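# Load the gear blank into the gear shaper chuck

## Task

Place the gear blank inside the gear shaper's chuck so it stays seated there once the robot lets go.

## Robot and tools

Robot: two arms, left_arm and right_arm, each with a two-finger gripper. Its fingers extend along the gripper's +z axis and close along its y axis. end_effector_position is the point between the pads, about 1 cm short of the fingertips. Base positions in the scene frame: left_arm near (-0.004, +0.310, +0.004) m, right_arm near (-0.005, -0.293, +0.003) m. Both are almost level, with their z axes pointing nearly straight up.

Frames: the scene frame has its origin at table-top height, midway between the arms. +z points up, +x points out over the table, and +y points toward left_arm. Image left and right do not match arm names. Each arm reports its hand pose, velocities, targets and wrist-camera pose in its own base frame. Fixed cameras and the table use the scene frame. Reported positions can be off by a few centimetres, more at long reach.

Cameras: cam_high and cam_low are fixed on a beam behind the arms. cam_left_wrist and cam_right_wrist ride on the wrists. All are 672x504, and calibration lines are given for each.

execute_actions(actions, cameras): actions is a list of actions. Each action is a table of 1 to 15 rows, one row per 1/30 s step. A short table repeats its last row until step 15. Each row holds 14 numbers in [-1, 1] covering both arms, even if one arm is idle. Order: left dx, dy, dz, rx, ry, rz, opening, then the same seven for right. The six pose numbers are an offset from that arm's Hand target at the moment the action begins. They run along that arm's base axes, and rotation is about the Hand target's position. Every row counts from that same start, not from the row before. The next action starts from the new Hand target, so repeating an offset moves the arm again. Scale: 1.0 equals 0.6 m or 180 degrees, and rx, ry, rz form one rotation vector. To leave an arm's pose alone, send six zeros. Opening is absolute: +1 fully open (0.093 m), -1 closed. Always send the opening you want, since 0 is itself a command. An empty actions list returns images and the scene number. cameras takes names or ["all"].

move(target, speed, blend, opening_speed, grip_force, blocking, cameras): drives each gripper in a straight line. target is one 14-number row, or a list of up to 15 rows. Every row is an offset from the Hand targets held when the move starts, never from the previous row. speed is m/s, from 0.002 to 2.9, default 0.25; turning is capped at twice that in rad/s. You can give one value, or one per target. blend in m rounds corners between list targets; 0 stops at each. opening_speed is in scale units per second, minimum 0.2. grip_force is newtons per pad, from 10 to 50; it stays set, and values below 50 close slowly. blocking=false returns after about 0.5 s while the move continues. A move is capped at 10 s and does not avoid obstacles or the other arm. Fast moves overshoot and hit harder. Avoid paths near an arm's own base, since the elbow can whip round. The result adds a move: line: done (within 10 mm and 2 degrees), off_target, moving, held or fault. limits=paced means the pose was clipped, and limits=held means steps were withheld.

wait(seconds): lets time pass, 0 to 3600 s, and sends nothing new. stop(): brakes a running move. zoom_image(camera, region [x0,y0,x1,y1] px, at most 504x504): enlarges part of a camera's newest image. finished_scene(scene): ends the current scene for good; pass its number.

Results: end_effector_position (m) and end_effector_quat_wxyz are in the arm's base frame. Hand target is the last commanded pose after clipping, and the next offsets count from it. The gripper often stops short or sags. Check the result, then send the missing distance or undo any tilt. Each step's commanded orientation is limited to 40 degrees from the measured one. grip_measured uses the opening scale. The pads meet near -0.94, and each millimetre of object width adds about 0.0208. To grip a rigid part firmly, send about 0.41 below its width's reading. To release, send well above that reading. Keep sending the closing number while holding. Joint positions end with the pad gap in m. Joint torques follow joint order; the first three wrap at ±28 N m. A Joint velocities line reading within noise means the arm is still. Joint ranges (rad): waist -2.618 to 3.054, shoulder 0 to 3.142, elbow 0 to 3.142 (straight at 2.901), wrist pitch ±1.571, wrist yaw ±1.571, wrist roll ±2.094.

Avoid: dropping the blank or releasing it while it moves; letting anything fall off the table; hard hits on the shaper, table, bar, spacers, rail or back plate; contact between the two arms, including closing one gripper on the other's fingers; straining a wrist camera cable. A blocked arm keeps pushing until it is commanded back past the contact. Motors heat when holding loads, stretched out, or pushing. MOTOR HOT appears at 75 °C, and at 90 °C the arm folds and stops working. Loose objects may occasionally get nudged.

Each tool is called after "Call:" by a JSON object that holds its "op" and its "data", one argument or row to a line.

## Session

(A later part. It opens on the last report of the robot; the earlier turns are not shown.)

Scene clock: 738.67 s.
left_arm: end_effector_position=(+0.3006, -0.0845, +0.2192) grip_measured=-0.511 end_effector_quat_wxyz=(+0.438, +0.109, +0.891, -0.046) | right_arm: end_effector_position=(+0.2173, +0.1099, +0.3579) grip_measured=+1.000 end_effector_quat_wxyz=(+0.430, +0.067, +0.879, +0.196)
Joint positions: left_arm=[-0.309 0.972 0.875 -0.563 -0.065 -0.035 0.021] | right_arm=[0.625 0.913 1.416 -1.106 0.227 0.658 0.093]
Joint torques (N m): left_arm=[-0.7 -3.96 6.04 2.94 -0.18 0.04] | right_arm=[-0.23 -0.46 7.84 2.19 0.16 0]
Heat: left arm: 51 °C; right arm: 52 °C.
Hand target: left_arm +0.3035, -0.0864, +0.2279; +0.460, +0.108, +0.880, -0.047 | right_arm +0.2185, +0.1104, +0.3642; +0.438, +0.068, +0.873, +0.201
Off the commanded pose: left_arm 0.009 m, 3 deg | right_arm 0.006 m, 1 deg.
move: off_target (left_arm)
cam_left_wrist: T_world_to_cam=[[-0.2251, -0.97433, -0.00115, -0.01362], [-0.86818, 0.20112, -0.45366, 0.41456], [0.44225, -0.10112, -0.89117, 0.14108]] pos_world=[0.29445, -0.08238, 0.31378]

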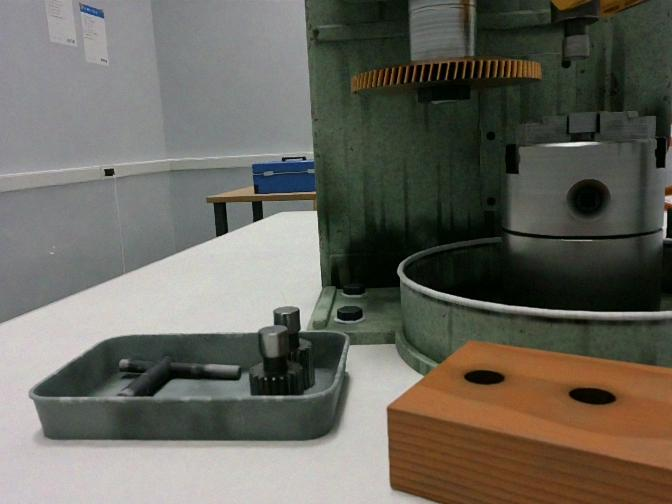

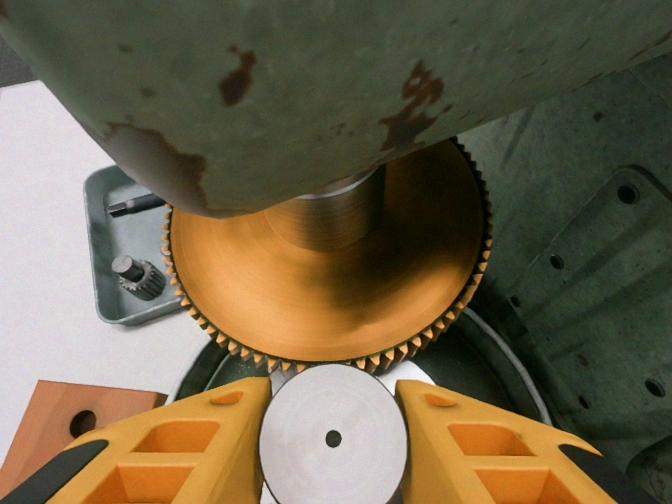

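Call:
{"op": "zoom_image", "data": {
  "camera": "cam_low",
  "region": [490, 0, 672, 180]
}}

Call:
{"op": "zoom_image", "data": {
  "camera": "cam_left_wrist",
  "region": [150, 250, 500, 504]
}}

Scaled by 2.769 from the camera's image (finer frame: 960x720).

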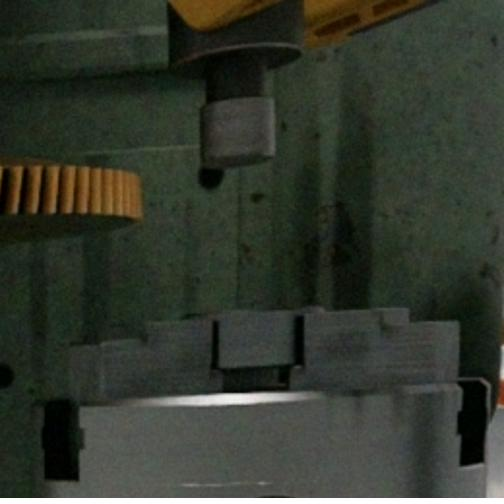

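Scaled by 1.440 from the camera's image (finer frame: 960x720).

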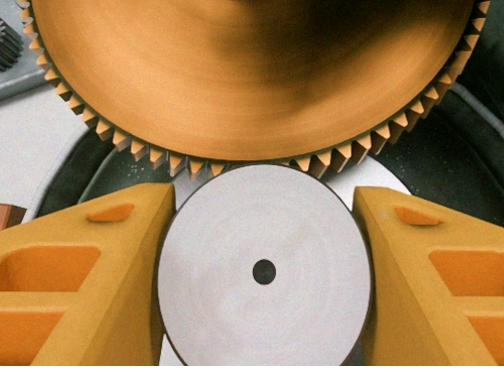

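Call:
{"op": "zoom_image", "data": {
  "camera": "cam_low",
  "region": [490, 100, 672, 240]
}}

Scaled by 2.769 from the camera's image (finer frame: 960x720).

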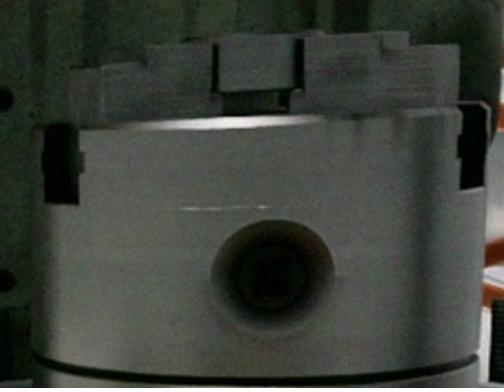

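Call:
{"op": "move", "data": {
  "target": [-0.0133, 0.0042, -0.0133, -0.0021, -0.0087, -0.0001, -0.8, 0, 0, 0, 0, 0, 0, 1.0],
  "speed": 0.06,
  "cameras": ["cam_low", "cam_left_wrist"]
}}

Scene clock: 876.33 s.
left_arm: end_effector_position=(+0.2926, -0.0815, +0.2114) grip_measured=-0.511 end_effector_quat_wxyz=(+0.451, +0.107, +0.885, -0.048) | right_arm: end_effector_position=(+0.2173, +0.1099, +0.3579) grip_measured=+1.000 end_effector_quat_wxyz=(+0.430, +0.067, +0.879, +0.196)
Joint positions: left_arm=[-0.309 0.91 0.799 -0.52 -0.068 -0.035 0.021] | right_arm=[0.625 0.913 1.416 -1.106 0.227 0.658 0.093]
Joint torques (N m): left_arm=[-0.88 -3.52 6.11 3.01 -0.17 0.04] | right_arm=[-0.23 -0.47 7.86 2.18 0.16 0]
Heat: left arm: 55 °C; right arm: 52 °C.
Hand target: left_arm +0.2955, -0.0838, +0.2200; +0.472, +0.107, +0.873, -0.049 | right_arm +0.2185, +0.1104, +0.3642; +0.438, +0.068, +0.873, +0.201
Off the commanded pose: left_arm 0.009 m, 3 deg | right_arm 0.006 m, 1 deg.
move: off_target (left_arm)
cam_left_wrist: T_world_to_cam=[[-0.2233, -0.97475, -0.0001, -0.01336], [-0.85584, 0.19611, -0.47863, 0.40475], [0.46657, -0.10679, -0.87802, 0.12757]] pos_world=[0.2839, -0.07877, 0.30573]

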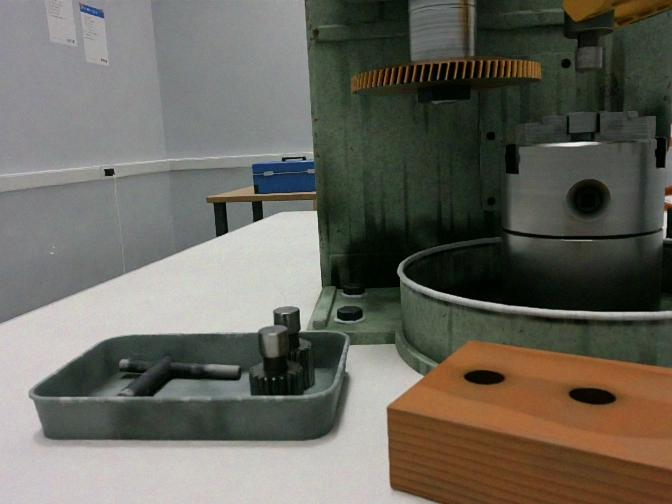

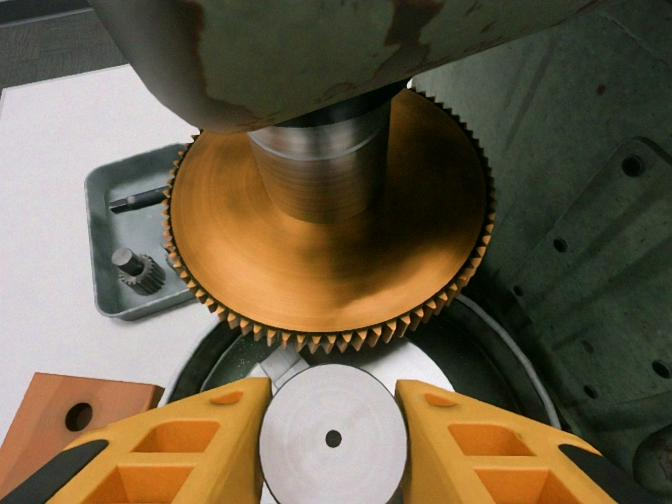

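Call:
{"op": "zoom_image", "data": {
  "camera": "cam_low",
  "region": [520, 0, 660, 140]
}}

Call:
{"op": "zoom_image", "data": {
  "camera": "cam_left_wrist",
  "region": [150, 60, 510, 400]
}}

Scaled by 3.600 from the camera's image (finer frame: 960x720).

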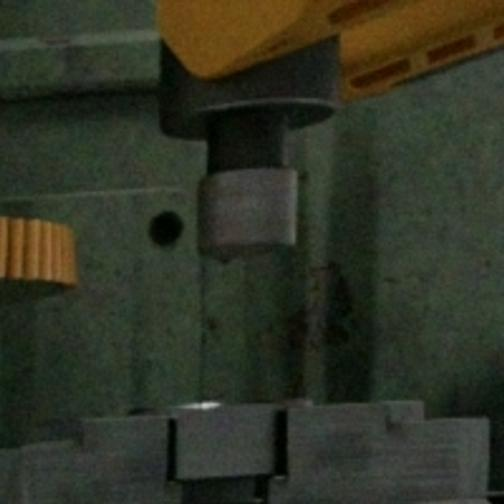

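Scaled by 1.400 from the camera's image (finer frame: 960x720).

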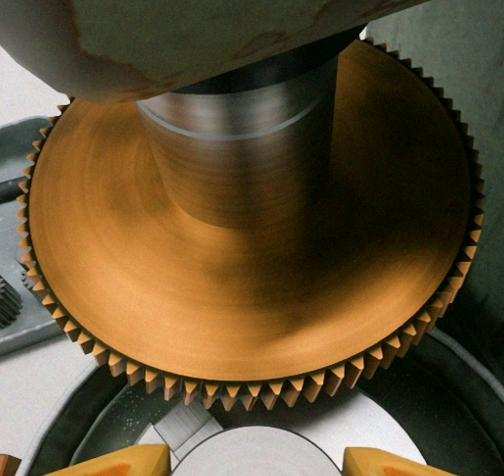

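Call:
{"op": "move", "data": {
  "target": [0.0070, -0.0040, -0.0333, 0.0028, -0.0007, 0, -0.8, 0, 0, 0, 0, 0, 0, 1.0],
  "speed": 0.06,
  "cameras": ["cam_low", "cam_left_wrist"]
}}

Scene clock: 988.50 s.
left_arm: end_effector_position=(+0.2955, -0.0840, +0.1950) grip_measured=-0.511 end_effector_quat_wxyz=(+0.457, +0.108, +0.882, -0.046) | right_arm: end_effector_position=(+0.2173, +0.1099, +0.3579) grip_measured=+1.000 end_effector_quat_wxyz=(+0.430, +0.067, +0.879, +0.196)
Joint positions: left_arm=[-0.321 0.91 0.723 -0.432 -0.081 -0.035 0.021] | right_arm=[0.625 0.913 1.416 -1.106 0.227 0.658 0.093]
Joint torques (N m): left_arm=[-0.76 -2.35 6.15 3.04 -0.19 0.07] | right_arm=[-0.23 -0.47 7.83 2.19 0.16 0]
Heat: left arm: 56 °C; right arm: 52 °C.
Hand target: left_arm +0.2997, -0.0862, +0.2000; +0.473, +0.109, +0.873, -0.045 | right_arm +0.2185, +0.1104, +0.3642; +0.438, +0.068, +0.873, +0.201
Off the commanded pose: left_arm 0.007 m, 2 deg | right_arm 0.006 m, 1 deg.
move: done
cam_left_wrist: T_world_to_cam=[[-0.22429, -0.9745, -0.00705, -0.01345], [-0.84877, 0.1989, -0.48993, 0.40014], [0.47884, -0.10391, -0.87173, 0.10699]] pos_world=[0.28538, -0.08157, 0.28922]

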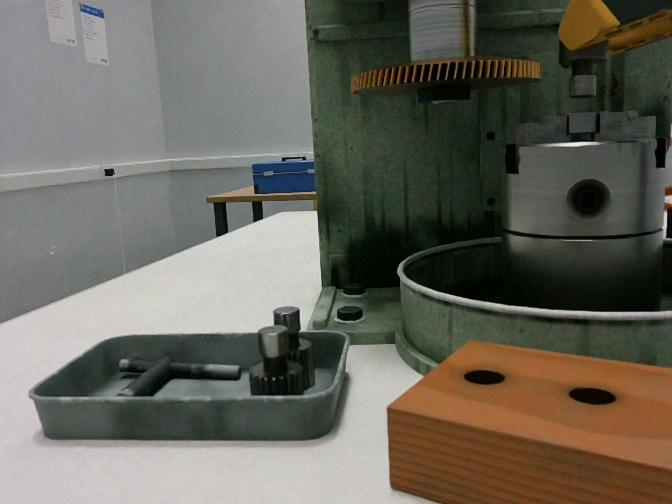

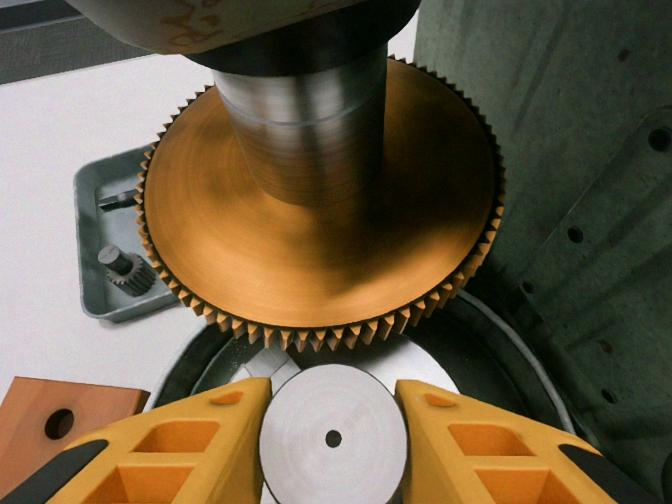

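Call:
{"op": "execute_actions", "data": {
  "actions": [],
  "cameras": ["cam_low", "cam_left_wrist"]
}}

Call:
{"op": "zoom_image", "data": {
  "camera": "cam_low",
  "region": [520, 30, 660, 170]
}}

Scene clock: 1010.17 s.
left_arm: end_effector_position=(+0.2955, -0.0840, +0.1951) grip_measured=-0.511 end_effector_quat_wxyz=(+0.457, +0.108, +0.882, -0.046) | right_arm: end_effector_position=(+0.2173, +0.1099, +0.3579) grip_measured=+1.000 end_effector_quat_wxyz=(+0.430, +0.067, +0.879, +0.196)
Joint positions: left_arm=[-0.321 0.91 0.723 -0.432 -0.081 -0.035 0.021] | right_arm=[0.625 0.913 1.416 -1.106 0.227 0.658 0.093]
Joint velocities: within noise
Joint torques (N m): left_arm=[-0.73 -2.32 6.15 3.02 -0.18 0.06] | right_arm=[-0.23 -0.49 7.87 2.18 0.16 0]
Heat: left arm: 55 °C; right arm: 52 °C.
Hand target: left_arm +0.2997, -0.0862, +0.2000; +0.473, +0.109, +0.873, -0.045 | right_arm +0.2185, +0.1104, +0.3642; +0.438, +0.068, +0.873, +0.201
Tool commands: left_gripper/opening=-0.8 right_gripper/opening=+1.0
Off the commanded pose: left_arm 0.007 m, 2 deg | right_arm 0.006 m, 1 deg.
camera_calibration:
cam_left_wrist: T_world_to_cam=[[-0.22426, -0.9745, -0.00699, -0.01345], [-0.84863, 0.19881, -0.49021, 0.40031], [0.47911, -0.104, -0.87157, 0.1069]] pos_world=[0.28548, -0.08157, 0.28932]
Images, in order (width x height): cam_low 672x504, cam_left_wrist 672x504.

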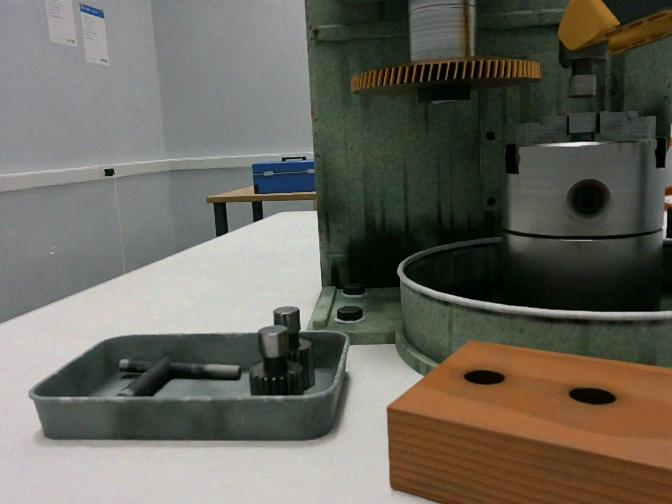

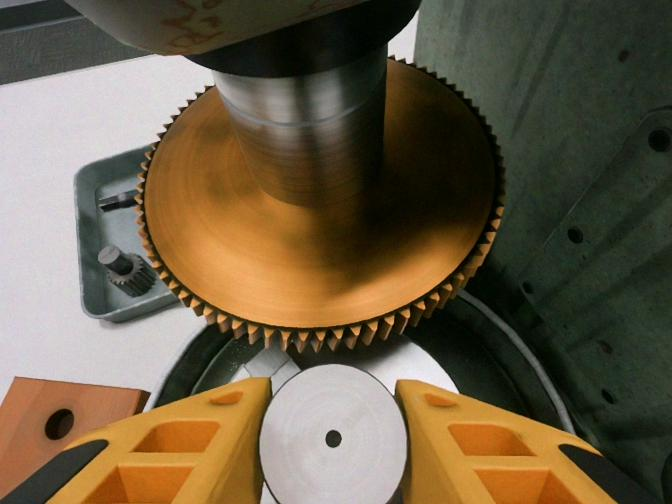

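Scaled by 3.600 from the camera's image (finer frame: 960x720).

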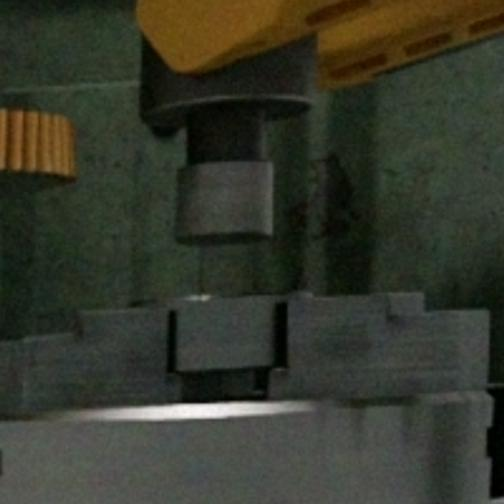

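Call:
{"op": "execute_actions", "data": {
  "actions": [],
  "cameras": ["cam_low", "cam_right_wrist", "cam_high"]
}}

Call:
{"op": "zoom_image", "data": {
  "camera": "cam_low",
  "region": [540, 70, 630, 160]
}}

Call:
{"op": "zoom_image", "data": {
  "camera": "cam_low",
  "region": [492, 100, 672, 240]
}}

Scene clock: 1045.80 s.
left_arm: end_effector_position=(+0.2955, -0.0840, +0.1951) grip_measured=-0.511 end_effector_quat_wxyz=(+0.457, +0.108, +0.882, -0.046) | right_arm: end_effector_position=(+0.2173, +0.1099, +0.3579) grip_measured=+1.000 end_effector_quat_wxyz=(+0.430, +0.067, +0.879, +0.196)
Joint positions: left_arm=[-0.321 0.91 0.723 -0.432 -0.081 -0.035 0.021] | right_arm=[0.625 0.913 1.416 -1.106 0.227 0.658 0.093]
Joint velocities: within noise
Joint torques (N m): left_arm=[-0.64 -2.35 6.17 3.03 -0.18 0.05] | right_arm=[-0.24 -0.49 7.84 2.18 0.16 0]
Heat: left arm: 55 °C; right arm: 52 °C.
Hand target: left_arm +0.2997, -0.0862, +0.2000; +0.473, +0.109, +0.873, -0.045 | right_arm +0.2185, +0.1104, +0.3642; +0.438, +0.068, +0.873, +0.201
Tool commands: left_gripper/opening=-0.8 right_gripper/opening=+1.0
Off the commanded pose: left_arm 0.007 m, 2 deg | right_arm 0.006 m, 1 deg.
Images, in order (width x height): cam_high 672x504, cam_low 672x504, cam_right_wrist 672x504.

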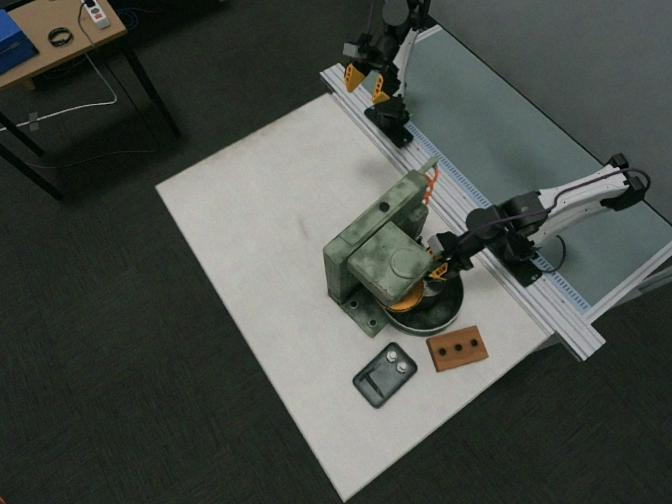

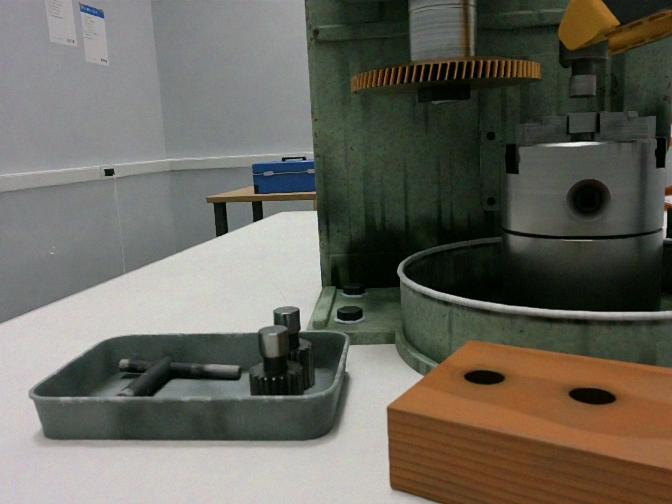

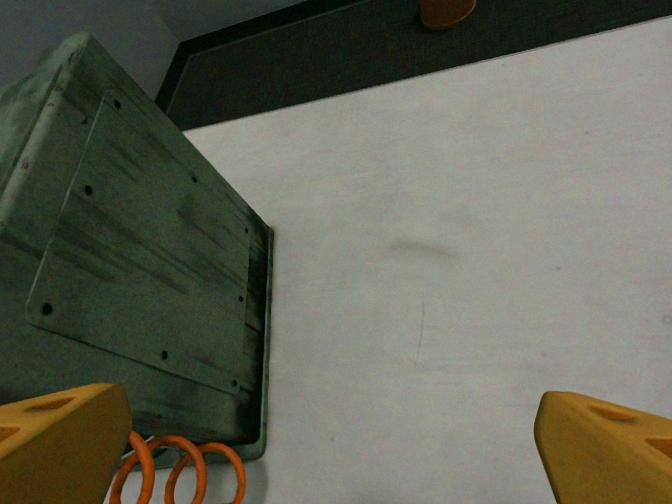

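Scaled by 5.600 from the camera's image (finer frame: 960x720).

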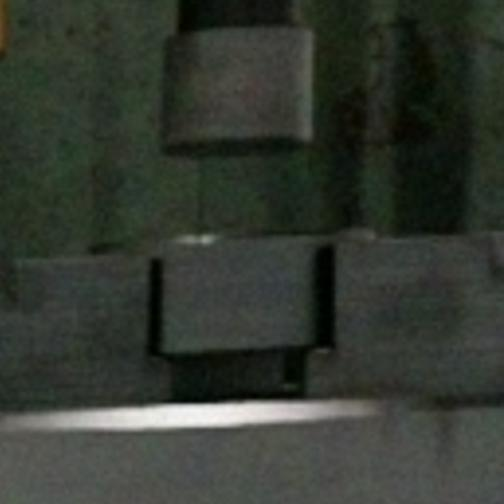

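Scaled by 2.800 from the camera's image (finer frame: 960x720).

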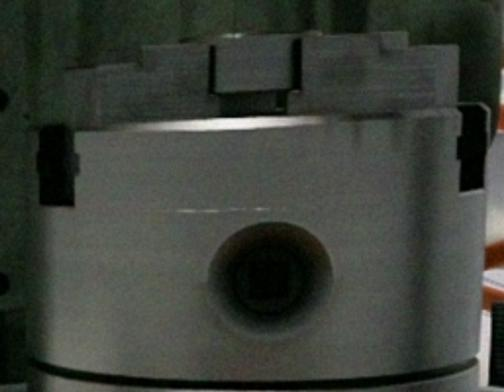

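Call:
{"op": "zoom_image", "data": {
  "camera": "cam_low",
  "region": [490, 130, 540, 180]
}}

Call:
{"op": "zoom_image", "data": {
  "camera": "cam_low",
  "region": [622, 130, 672, 180]
}}

Call:
{"op": "zoom_image", "data": {
  "camera": "cam_low",
  "region": [560, 100, 610, 150]
}}

Scaled by 10.080 from the camera's image (finer frame: 960x720).

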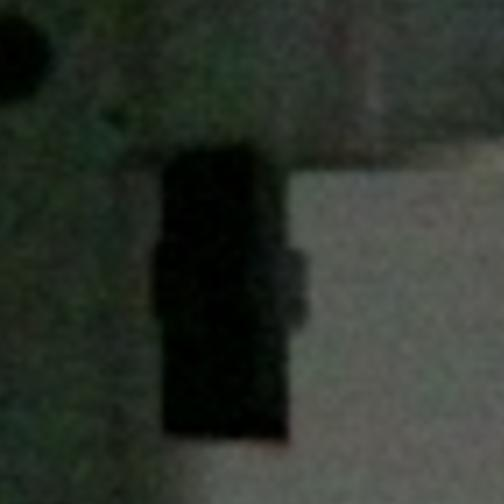

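Scaled by 10.080 from the camera's image (finer frame: 960x720).

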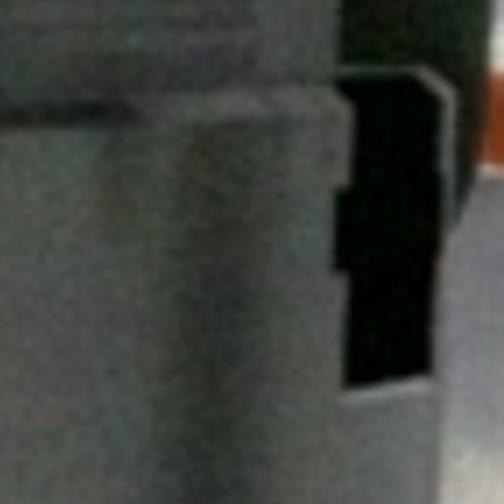

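Scaled by 10.080 from the camera's image (finer frame: 960x720).

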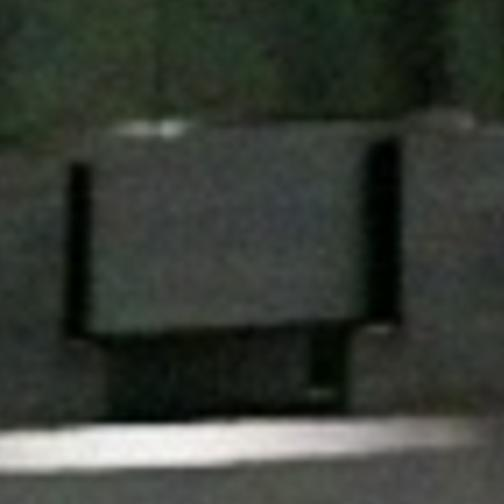

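Call:
{"op": "move", "data": {
  "target": [0.0013, 0.0, -0.01, 0, 0, 0, -0.8, 0, 0, 0, 0, 0, 0, 1.0],
  "speed": 0.05,
  "cameras": ["cam_low", "cam_left_wrist"]
}}

Call:
{"op": "zoom_image", "data": {
  "camera": "cam_low",
  "region": [540, 70, 630, 160]
}}

Call:
{"op": "zoom_image", "data": {
  "camera": "cam_left_wrist",
  "region": [180, 310, 500, 504]
}}

Scene clock: 1154.30 s.
left_arm: end_effector_position=(+0.2959, -0.0841, +0.1892) grip_measured=-0.511 end_effector_quat_wxyz=(+0.457, +0.108, +0.881, -0.046) | right_arm: end_effector_position=(+0.2173, +0.1099, +0.3579) grip_measured=+1.000 end_effector_quat_wxyz=(+0.430, +0.067, +0.879, +0.196)
Joint positions: left_arm=[-0.321 0.91 0.699 -0.407 -0.081 -0.035 0.021] | right_arm=[0.625 0.913 1.416 -1.106 0.227 0.658 0.093]
Joint velocities: left_arm=[within noise] | right_arm=[-0.012 0.002 -0.007 -0.051 -0.154 -0.007 0]
Joint torques (N m): left_arm=[-0.62 -2.15 6.24 3.03 -0.17 0.06] | right_arm=[-0.21 -0.46 7.84 2.19 0.16 0]
Heat: left arm: 56 °C; right arm: 52 °C.
Hand target: left_arm +0.3004, -0.0862, +0.1939; +0.473, +0.110, +0.873, -0.045 | right_arm +0.2185, +0.1104, +0.3642; +0.438, +0.068, +0.873, +0.201
Off the commanded pose: left_arm 0.007 m, 2 deg | right_arm 0.006 m, 1 deg.
move: done
cam_left_wrist: T_world_to_cam=[[-0.22428, -0.9745, -0.00694, -0.01346], [-0.84827, 0.19872, -0.49086, 0.39766], [0.47972, -0.1042, -0.87121, 0.10137]] pos_world=[0.28568, -0.08157, 0.28341]

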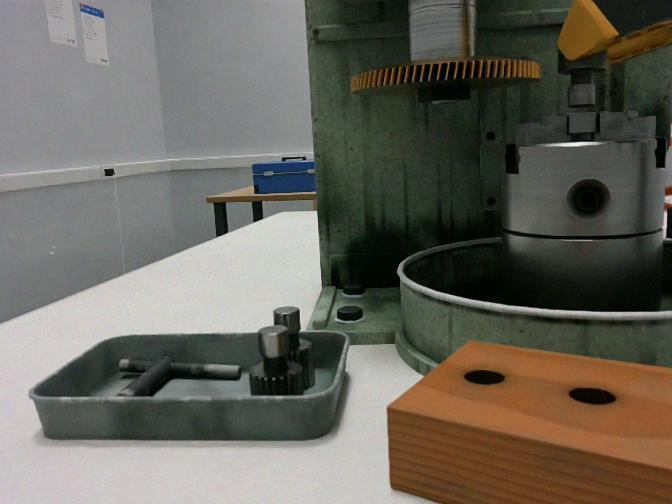

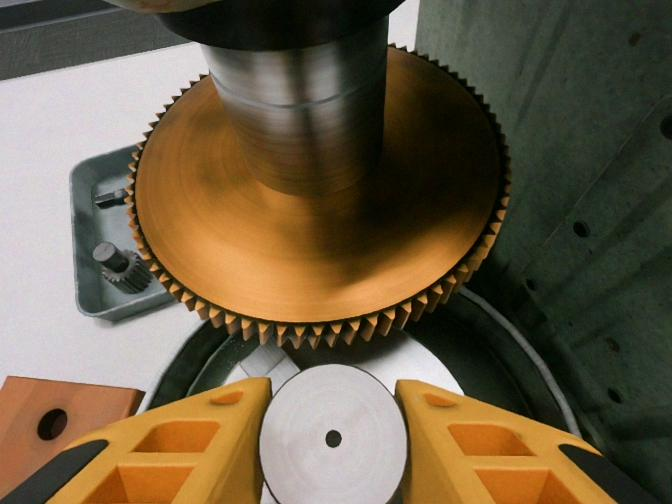

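Scaled by 5.600 from the camera's image (finer frame: 960x720).

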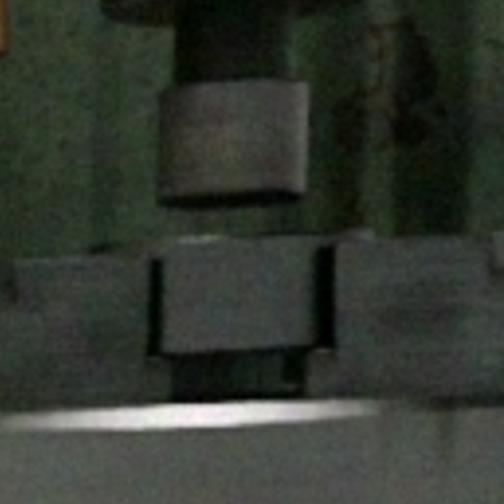

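Scaled by 1.575 from the camera's image (finer frame: 960x720).

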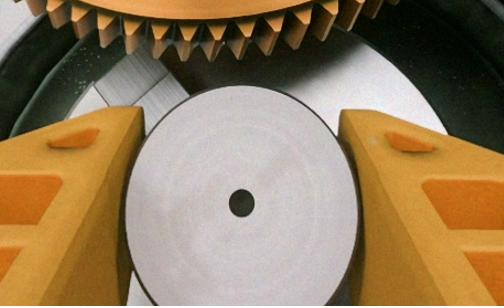

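Call:
{"op": "zoom_image", "data": {
  "camera": "cam_left_wrist",
  "region": [180, 320, 300, 410]
}}

Call:
{"op": "zoom_image", "data": {
  "camera": "cam_left_wrist",
  "region": [360, 320, 480, 410]
}}

Scaled by 4.200 from the camera's image (finer frame: 960x720).

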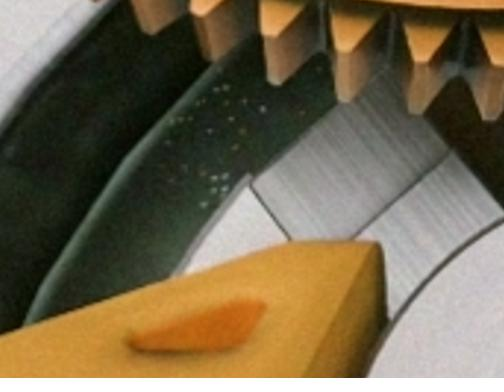

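Scaled by 4.200 from the camera's image (finer frame: 960x720).

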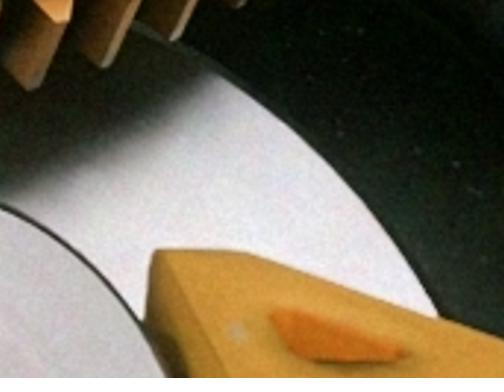

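Call:
{"op": "zoom_image", "data": {
  "camera": "cam_left_wrist",
  "region": [180, 20, 300, 210]
}}

Call:
{"op": "zoom_image", "data": {
  "camera": "cam_left_wrist",
  "region": [300, 20, 420, 210]
}}

Call:
{"op": "zoom_image", "data": {
  "camera": "cam_left_wrist",
  "region": [400, 0, 672, 300]
}}

Scaled by 2.653 from the camera's image (finer frame: 960x720).

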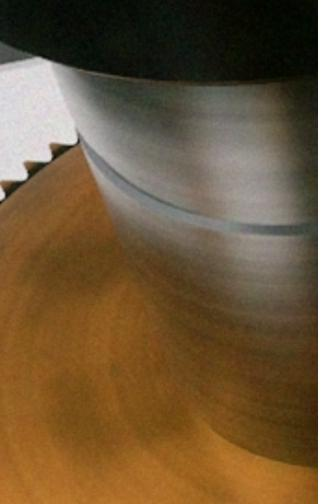

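Scaled by 2.653 from the camera's image (finer frame: 960x720).

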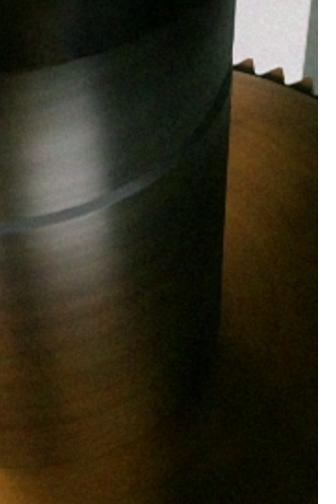

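Scaled by 1.680 from the camera's image (finer frame: 960x720).

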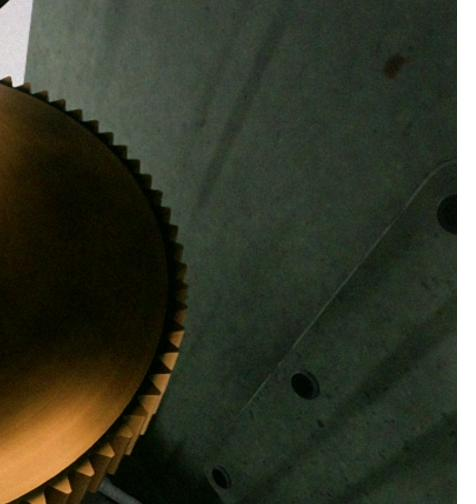

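Call:
{"op": "zoom_image", "data": {
  "camera": "cam_left_wrist",
  "region": [190, 35, 250, 125]
}}

Call:
{"op": "zoom_image", "data": {
  "camera": "cam_left_wrist",
  "region": [355, 30, 415, 190]
}}

Call:
{"op": "zoom_image", "data": {
  "camera": "cam_left_wrist",
  "region": [390, 0, 450, 70]
}}

Scaled by 5.600 from the camera's image (finer frame: 960x720).

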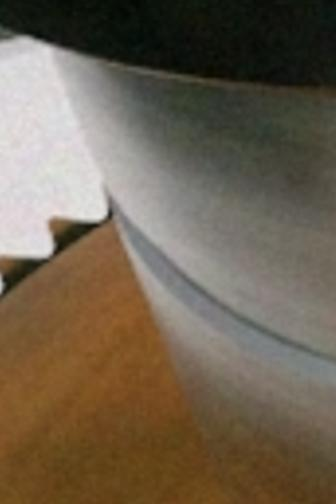

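Scaled by 3.150 from the camera's image (finer frame: 960x720).

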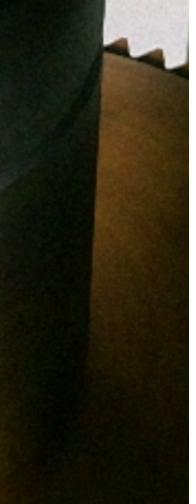

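Scaled by 7.200 from the camera's image (finer frame: 960x720).

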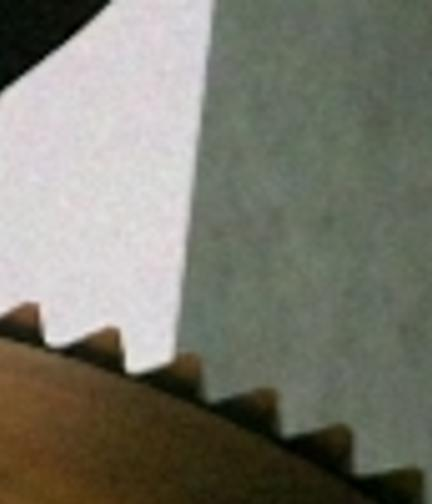

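Call:
{"op": "move", "data": {
  "target": [0.0011, 0.0046, 0.0067, -0.0217, 0.005, 0, -0.8, 0, 0, 0, 0, 0, 0, 1.0],
  "speed": 0.05,
  "cameras": ["cam_low", "cam_left_wrist"]
}}

Call:
{"op": "zoom_image", "data": {
  "camera": "cam_low",
  "region": [540, 50, 630, 140]
}}

Call:
{"op": "zoom_image", "data": {
  "camera": "cam_left_wrist",
  "region": [170, 320, 290, 410]
}}

Call:
{"op": "zoom_image", "data": {
  "camera": "cam_left_wrist",
  "region": [360, 320, 480, 410]
}}

Call:
{"op": "zoom_image", "data": {
  "camera": "cam_left_wrist",
  "region": [180, 0, 430, 190]
}}

Scene clock: 1371.20 s.
left_arm: end_effector_position=(+0.2965, -0.0825, +0.1890) grip_measured=-0.511 end_effector_quat_wxyz=(+0.454, +0.099, +0.883, -0.067) | right_arm: end_effector_position=(+0.2173, +0.1099, +0.3579) grip_measured=+1.000 end_effector_quat_wxyz=(+0.430, +0.067, +0.879, +0.196)
Joint positions: left_arm=[-0.281 0.91 0.699 -0.407 -0.018 -0.048 0.021] | right_arm=[0.625 0.913 1.416 -1.106 0.227 0.658 0.093]
Joint torques (N m): left_arm=[0.75 -2.43 7.31 2.89 0.03 -0.07] | right_arm=[-0.21 -0.49 7.83 2.19 0.16 0]
Heat: left arm: 58 °C; right arm: 52 °C.
Hand target: left_arm +0.3011, -0.0833, +0.1979; +0.469, +0.093, +0.875, -0.075 | right_arm +0.2185, +0.1104, +0.3642; +0.438, +0.068, +0.873, +0.201
Off the commanded pose: left_arm 0.010 m, 2 deg | right_arm 0.006 m, 1 deg.
move: done
cam_left_wrist: T_world_to_cam=[[-0.22798, -0.97282, 0.04049, -0.01953], [-0.85394, 0.1798, -0.48832, 0.39744], [0.46777, -0.14591, -0.87173, 0.10118]] pos_world=[0.28761, -0.0757, 0.28307]

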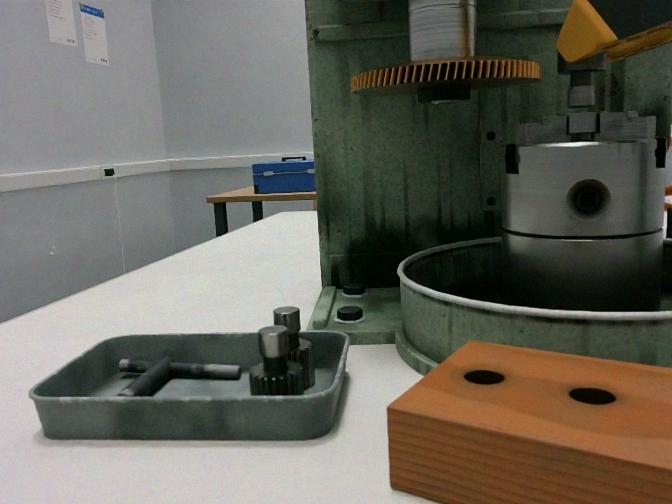

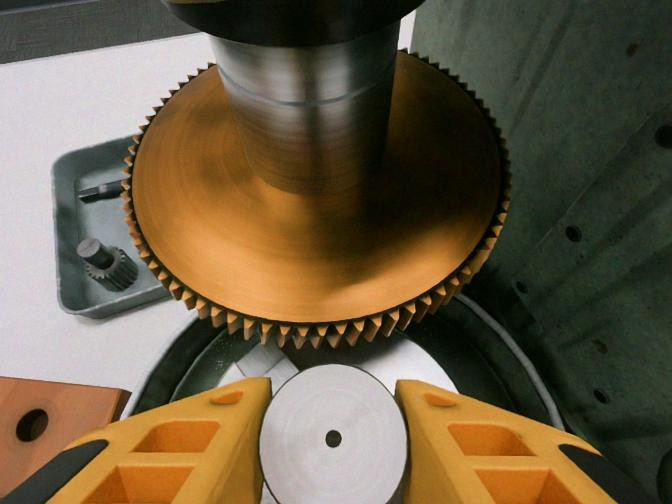

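Scaled by 5.600 from the camera's image (finer frame: 960x720).

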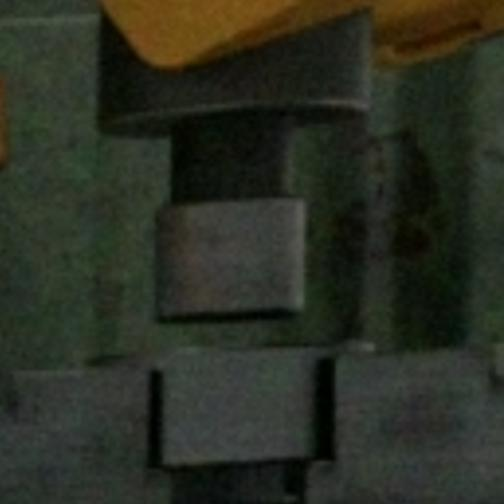

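Scaled by 4.200 from the camera's image (finer frame: 960x720).

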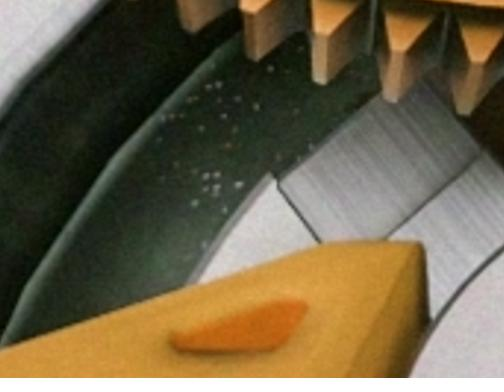

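Scaled by 4.200 from the camera's image (finer frame: 960x720).

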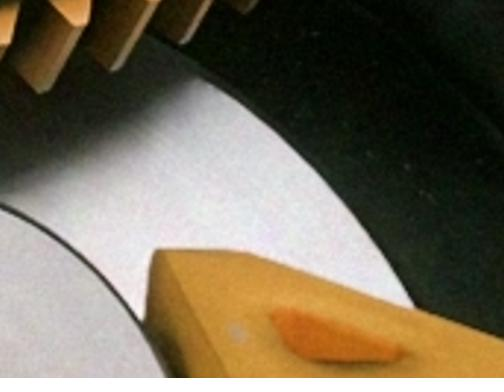

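Scaled by 2.016 from the camera's image (finer frame: 960x720).

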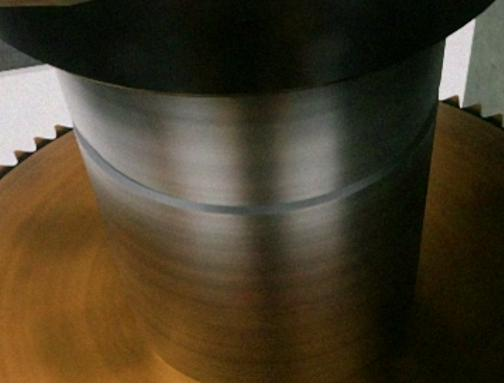

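Call:
{"op": "move", "data": {
  "target": [0.0008, 0.0036, 0.0, -0.0118, 0.0027, 0, -0.8, 0, 0, 0, 0, 0, 0, 1.0],
  "speed": 0.05,
  "cameras": ["cam_low", "cam_left_wrist"]
}}

Call:
{"op": "zoom_image", "data": {
  "camera": "cam_low",
  "region": [540, 50, 630, 140]
}}

Call:
{"op": "zoom_image", "data": {
  "camera": "cam_left_wrist",
  "region": [170, 320, 290, 410]
}}

Call:
{"op": "zoom_image", "data": {
  "camera": "cam_left_wrist",
  "region": [360, 320, 480, 410]
}}

Call:
{"op": "zoom_image", "data": {
  "camera": "cam_left_wrist",
  "region": [180, 0, 430, 190]
}}

Scene clock: 1411.47 s.
left_arm: end_effector_position=(+0.2971, -0.0804, +0.1890) grip_measured=-0.511 end_effector_quat_wxyz=(+0.451, +0.090, +0.884, -0.084) | right_arm: end_effector_position=(+0.2173, +0.1099, +0.3579) grip_measured=+1.000 end_effector_quat_wxyz=(+0.430, +0.067, +0.879, +0.196)
Joint positions: left_arm=[-0.248 0.91 0.699 -0.407 0.03 -0.061 0.021] | right_arm=[0.625 0.913 1.416 -1.106 0.227 0.658 0.093]
Joint torques (N m): left_arm=[0.73 -2.51 7.24 2.91 0.04 -0.06] | right_arm=[-0.24 -0.46 7.86 2.18 0.15 0]
Heat: left arm: 58 °C; right arm: 52 °C.
Hand target: left_arm +0.3016, -0.0812, +0.1979; +0.467, +0.084, +0.875, -0.092 | right_arm +0.2185, +0.1104, +0.3642; +0.438, +0.068, +0.873, +0.201
Off the commanded pose: left_arm 0.010 m, 2 deg | right_arm 0.006 m, 1 deg.
move: done
cam_left_wrist: T_world_to_cam=[[-0.2255, -0.971, 0.0794, -0.02537], [-0.85923, 0.15981, -0.48599, 0.39708], [0.4592, -0.17782, -0.87035, 0.10093]] pos_world=[0.28912, -0.07014, 0.28283]

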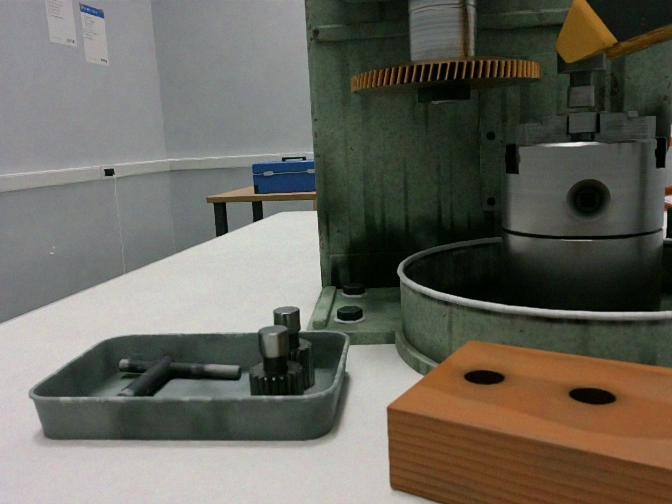

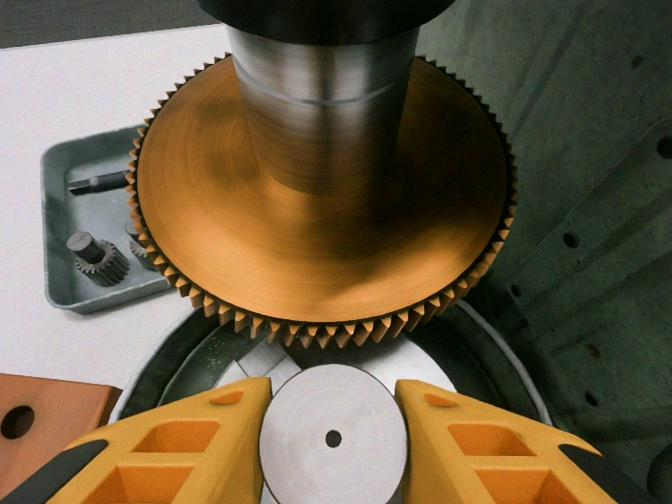

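Scaled by 5.600 from the camera's image (finer frame: 960x720).

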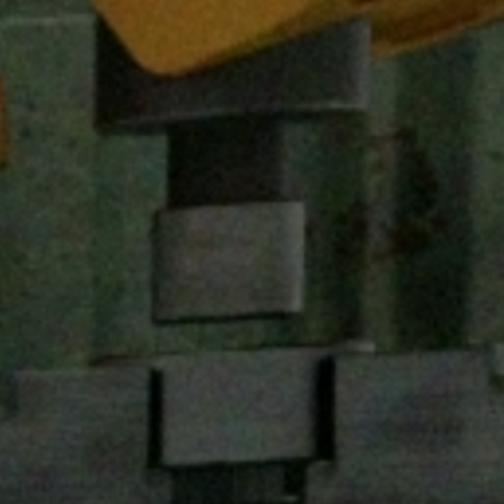

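Scaled by 4.200 from the camera's image (finer frame: 960x720).

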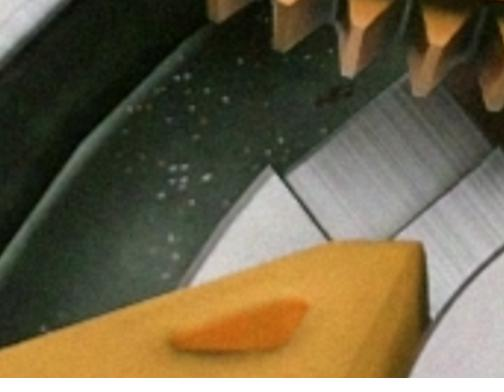

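Scaled by 4.200 from the camera's image (finer frame: 960x720).

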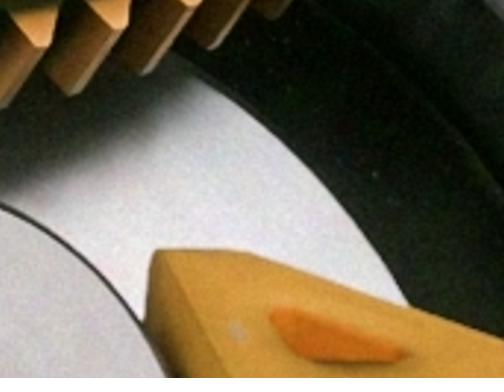

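Scaled by 2.016 from the camera's image (finer frame: 960x720).

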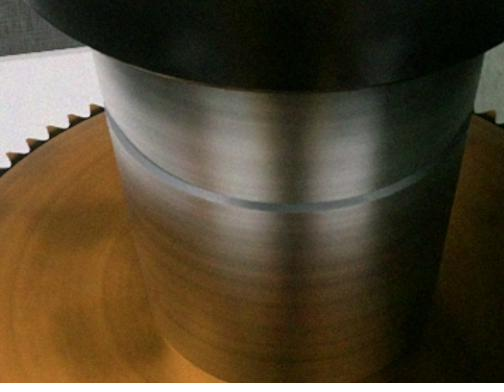

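Call:
{"op": "move", "data": {
  "target": [-0.0006, -0.0012, -0.0125, 0, 0, 0, -0.8, 0, 0, 0, 0, 0, 0, 1.0],
  "speed": 0.04,
  "cameras": ["cam_low", "cam_left_wrist"]
}}

Call:
{"op": "zoom_image", "data": {
  "camera": "cam_low",
  "region": [540, 50, 630, 140]
}}

Scene clock: 1448.40 s.
left_arm: end_effector_position=(+0.2978, -0.0808, +0.1858) grip_measured=-0.511 end_effector_quat_wxyz=(+0.453, +0.089, +0.883, -0.085) | right_arm: end_effector_position=(+0.2173, +0.1099, +0.3579) grip_measured=+1.000 end_effector_quat_wxyz=(+0.430, +0.067, +0.879, +0.196)
Joint positions: left_arm=[-0.248 0.91 0.683 -0.385 0.031 -0.064 0.021] | right_arm=[0.625 0.913 1.416 -1.106 0.227 0.658 0.093]
Joint torques (N m): left_arm=[0.29 -2.66 6.05 2.99 0.01 -0.06] | right_arm=[-0.2 -0.47 7.84 2.18 0.16 0]
Heat: left arm: 58 °C; right arm: 52 °C.
Hand target: left_arm +0.3012, -0.0820, +0.1904; +0.467, +0.084, +0.875, -0.092 | right_arm +0.2185, +0.1104, +0.3642; +0.438, +0.068, +0.873, +0.201
Off the commanded pose: left_arm 0.006 m, 2 deg | right_arm 0.006 m, 1 deg.
move: done
cam_left_wrist: T_world_to_cam=[[-0.22491, -0.97091, 0.08214, -0.02597], [-0.85724, 0.1571, -0.49036, 0.39623], [0.46319, -0.1807, -0.86764, 0.09588]] pos_world=[0.28941, -0.07014, 0.27962]

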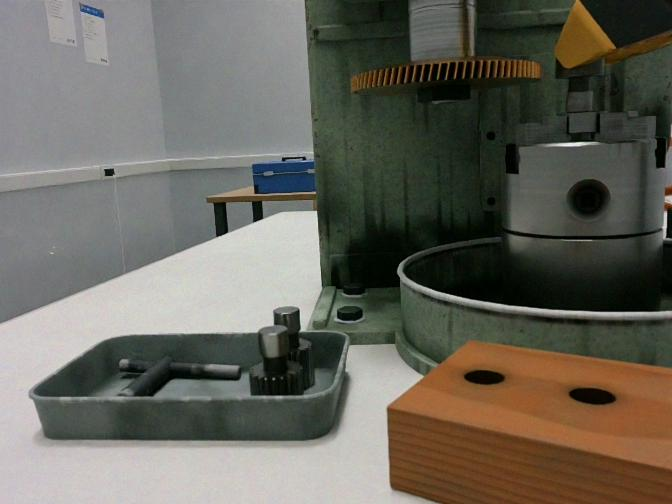

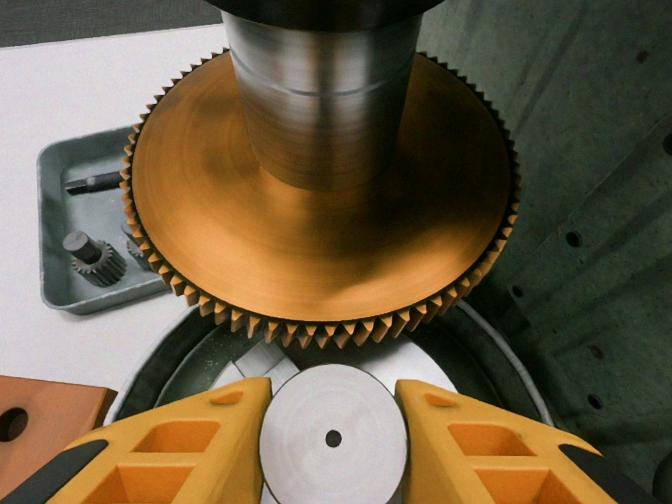

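Scaled by 5.600 from the camera's image (finer frame: 960x720).

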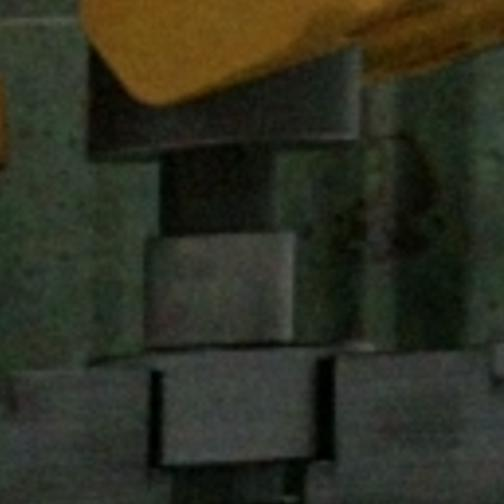

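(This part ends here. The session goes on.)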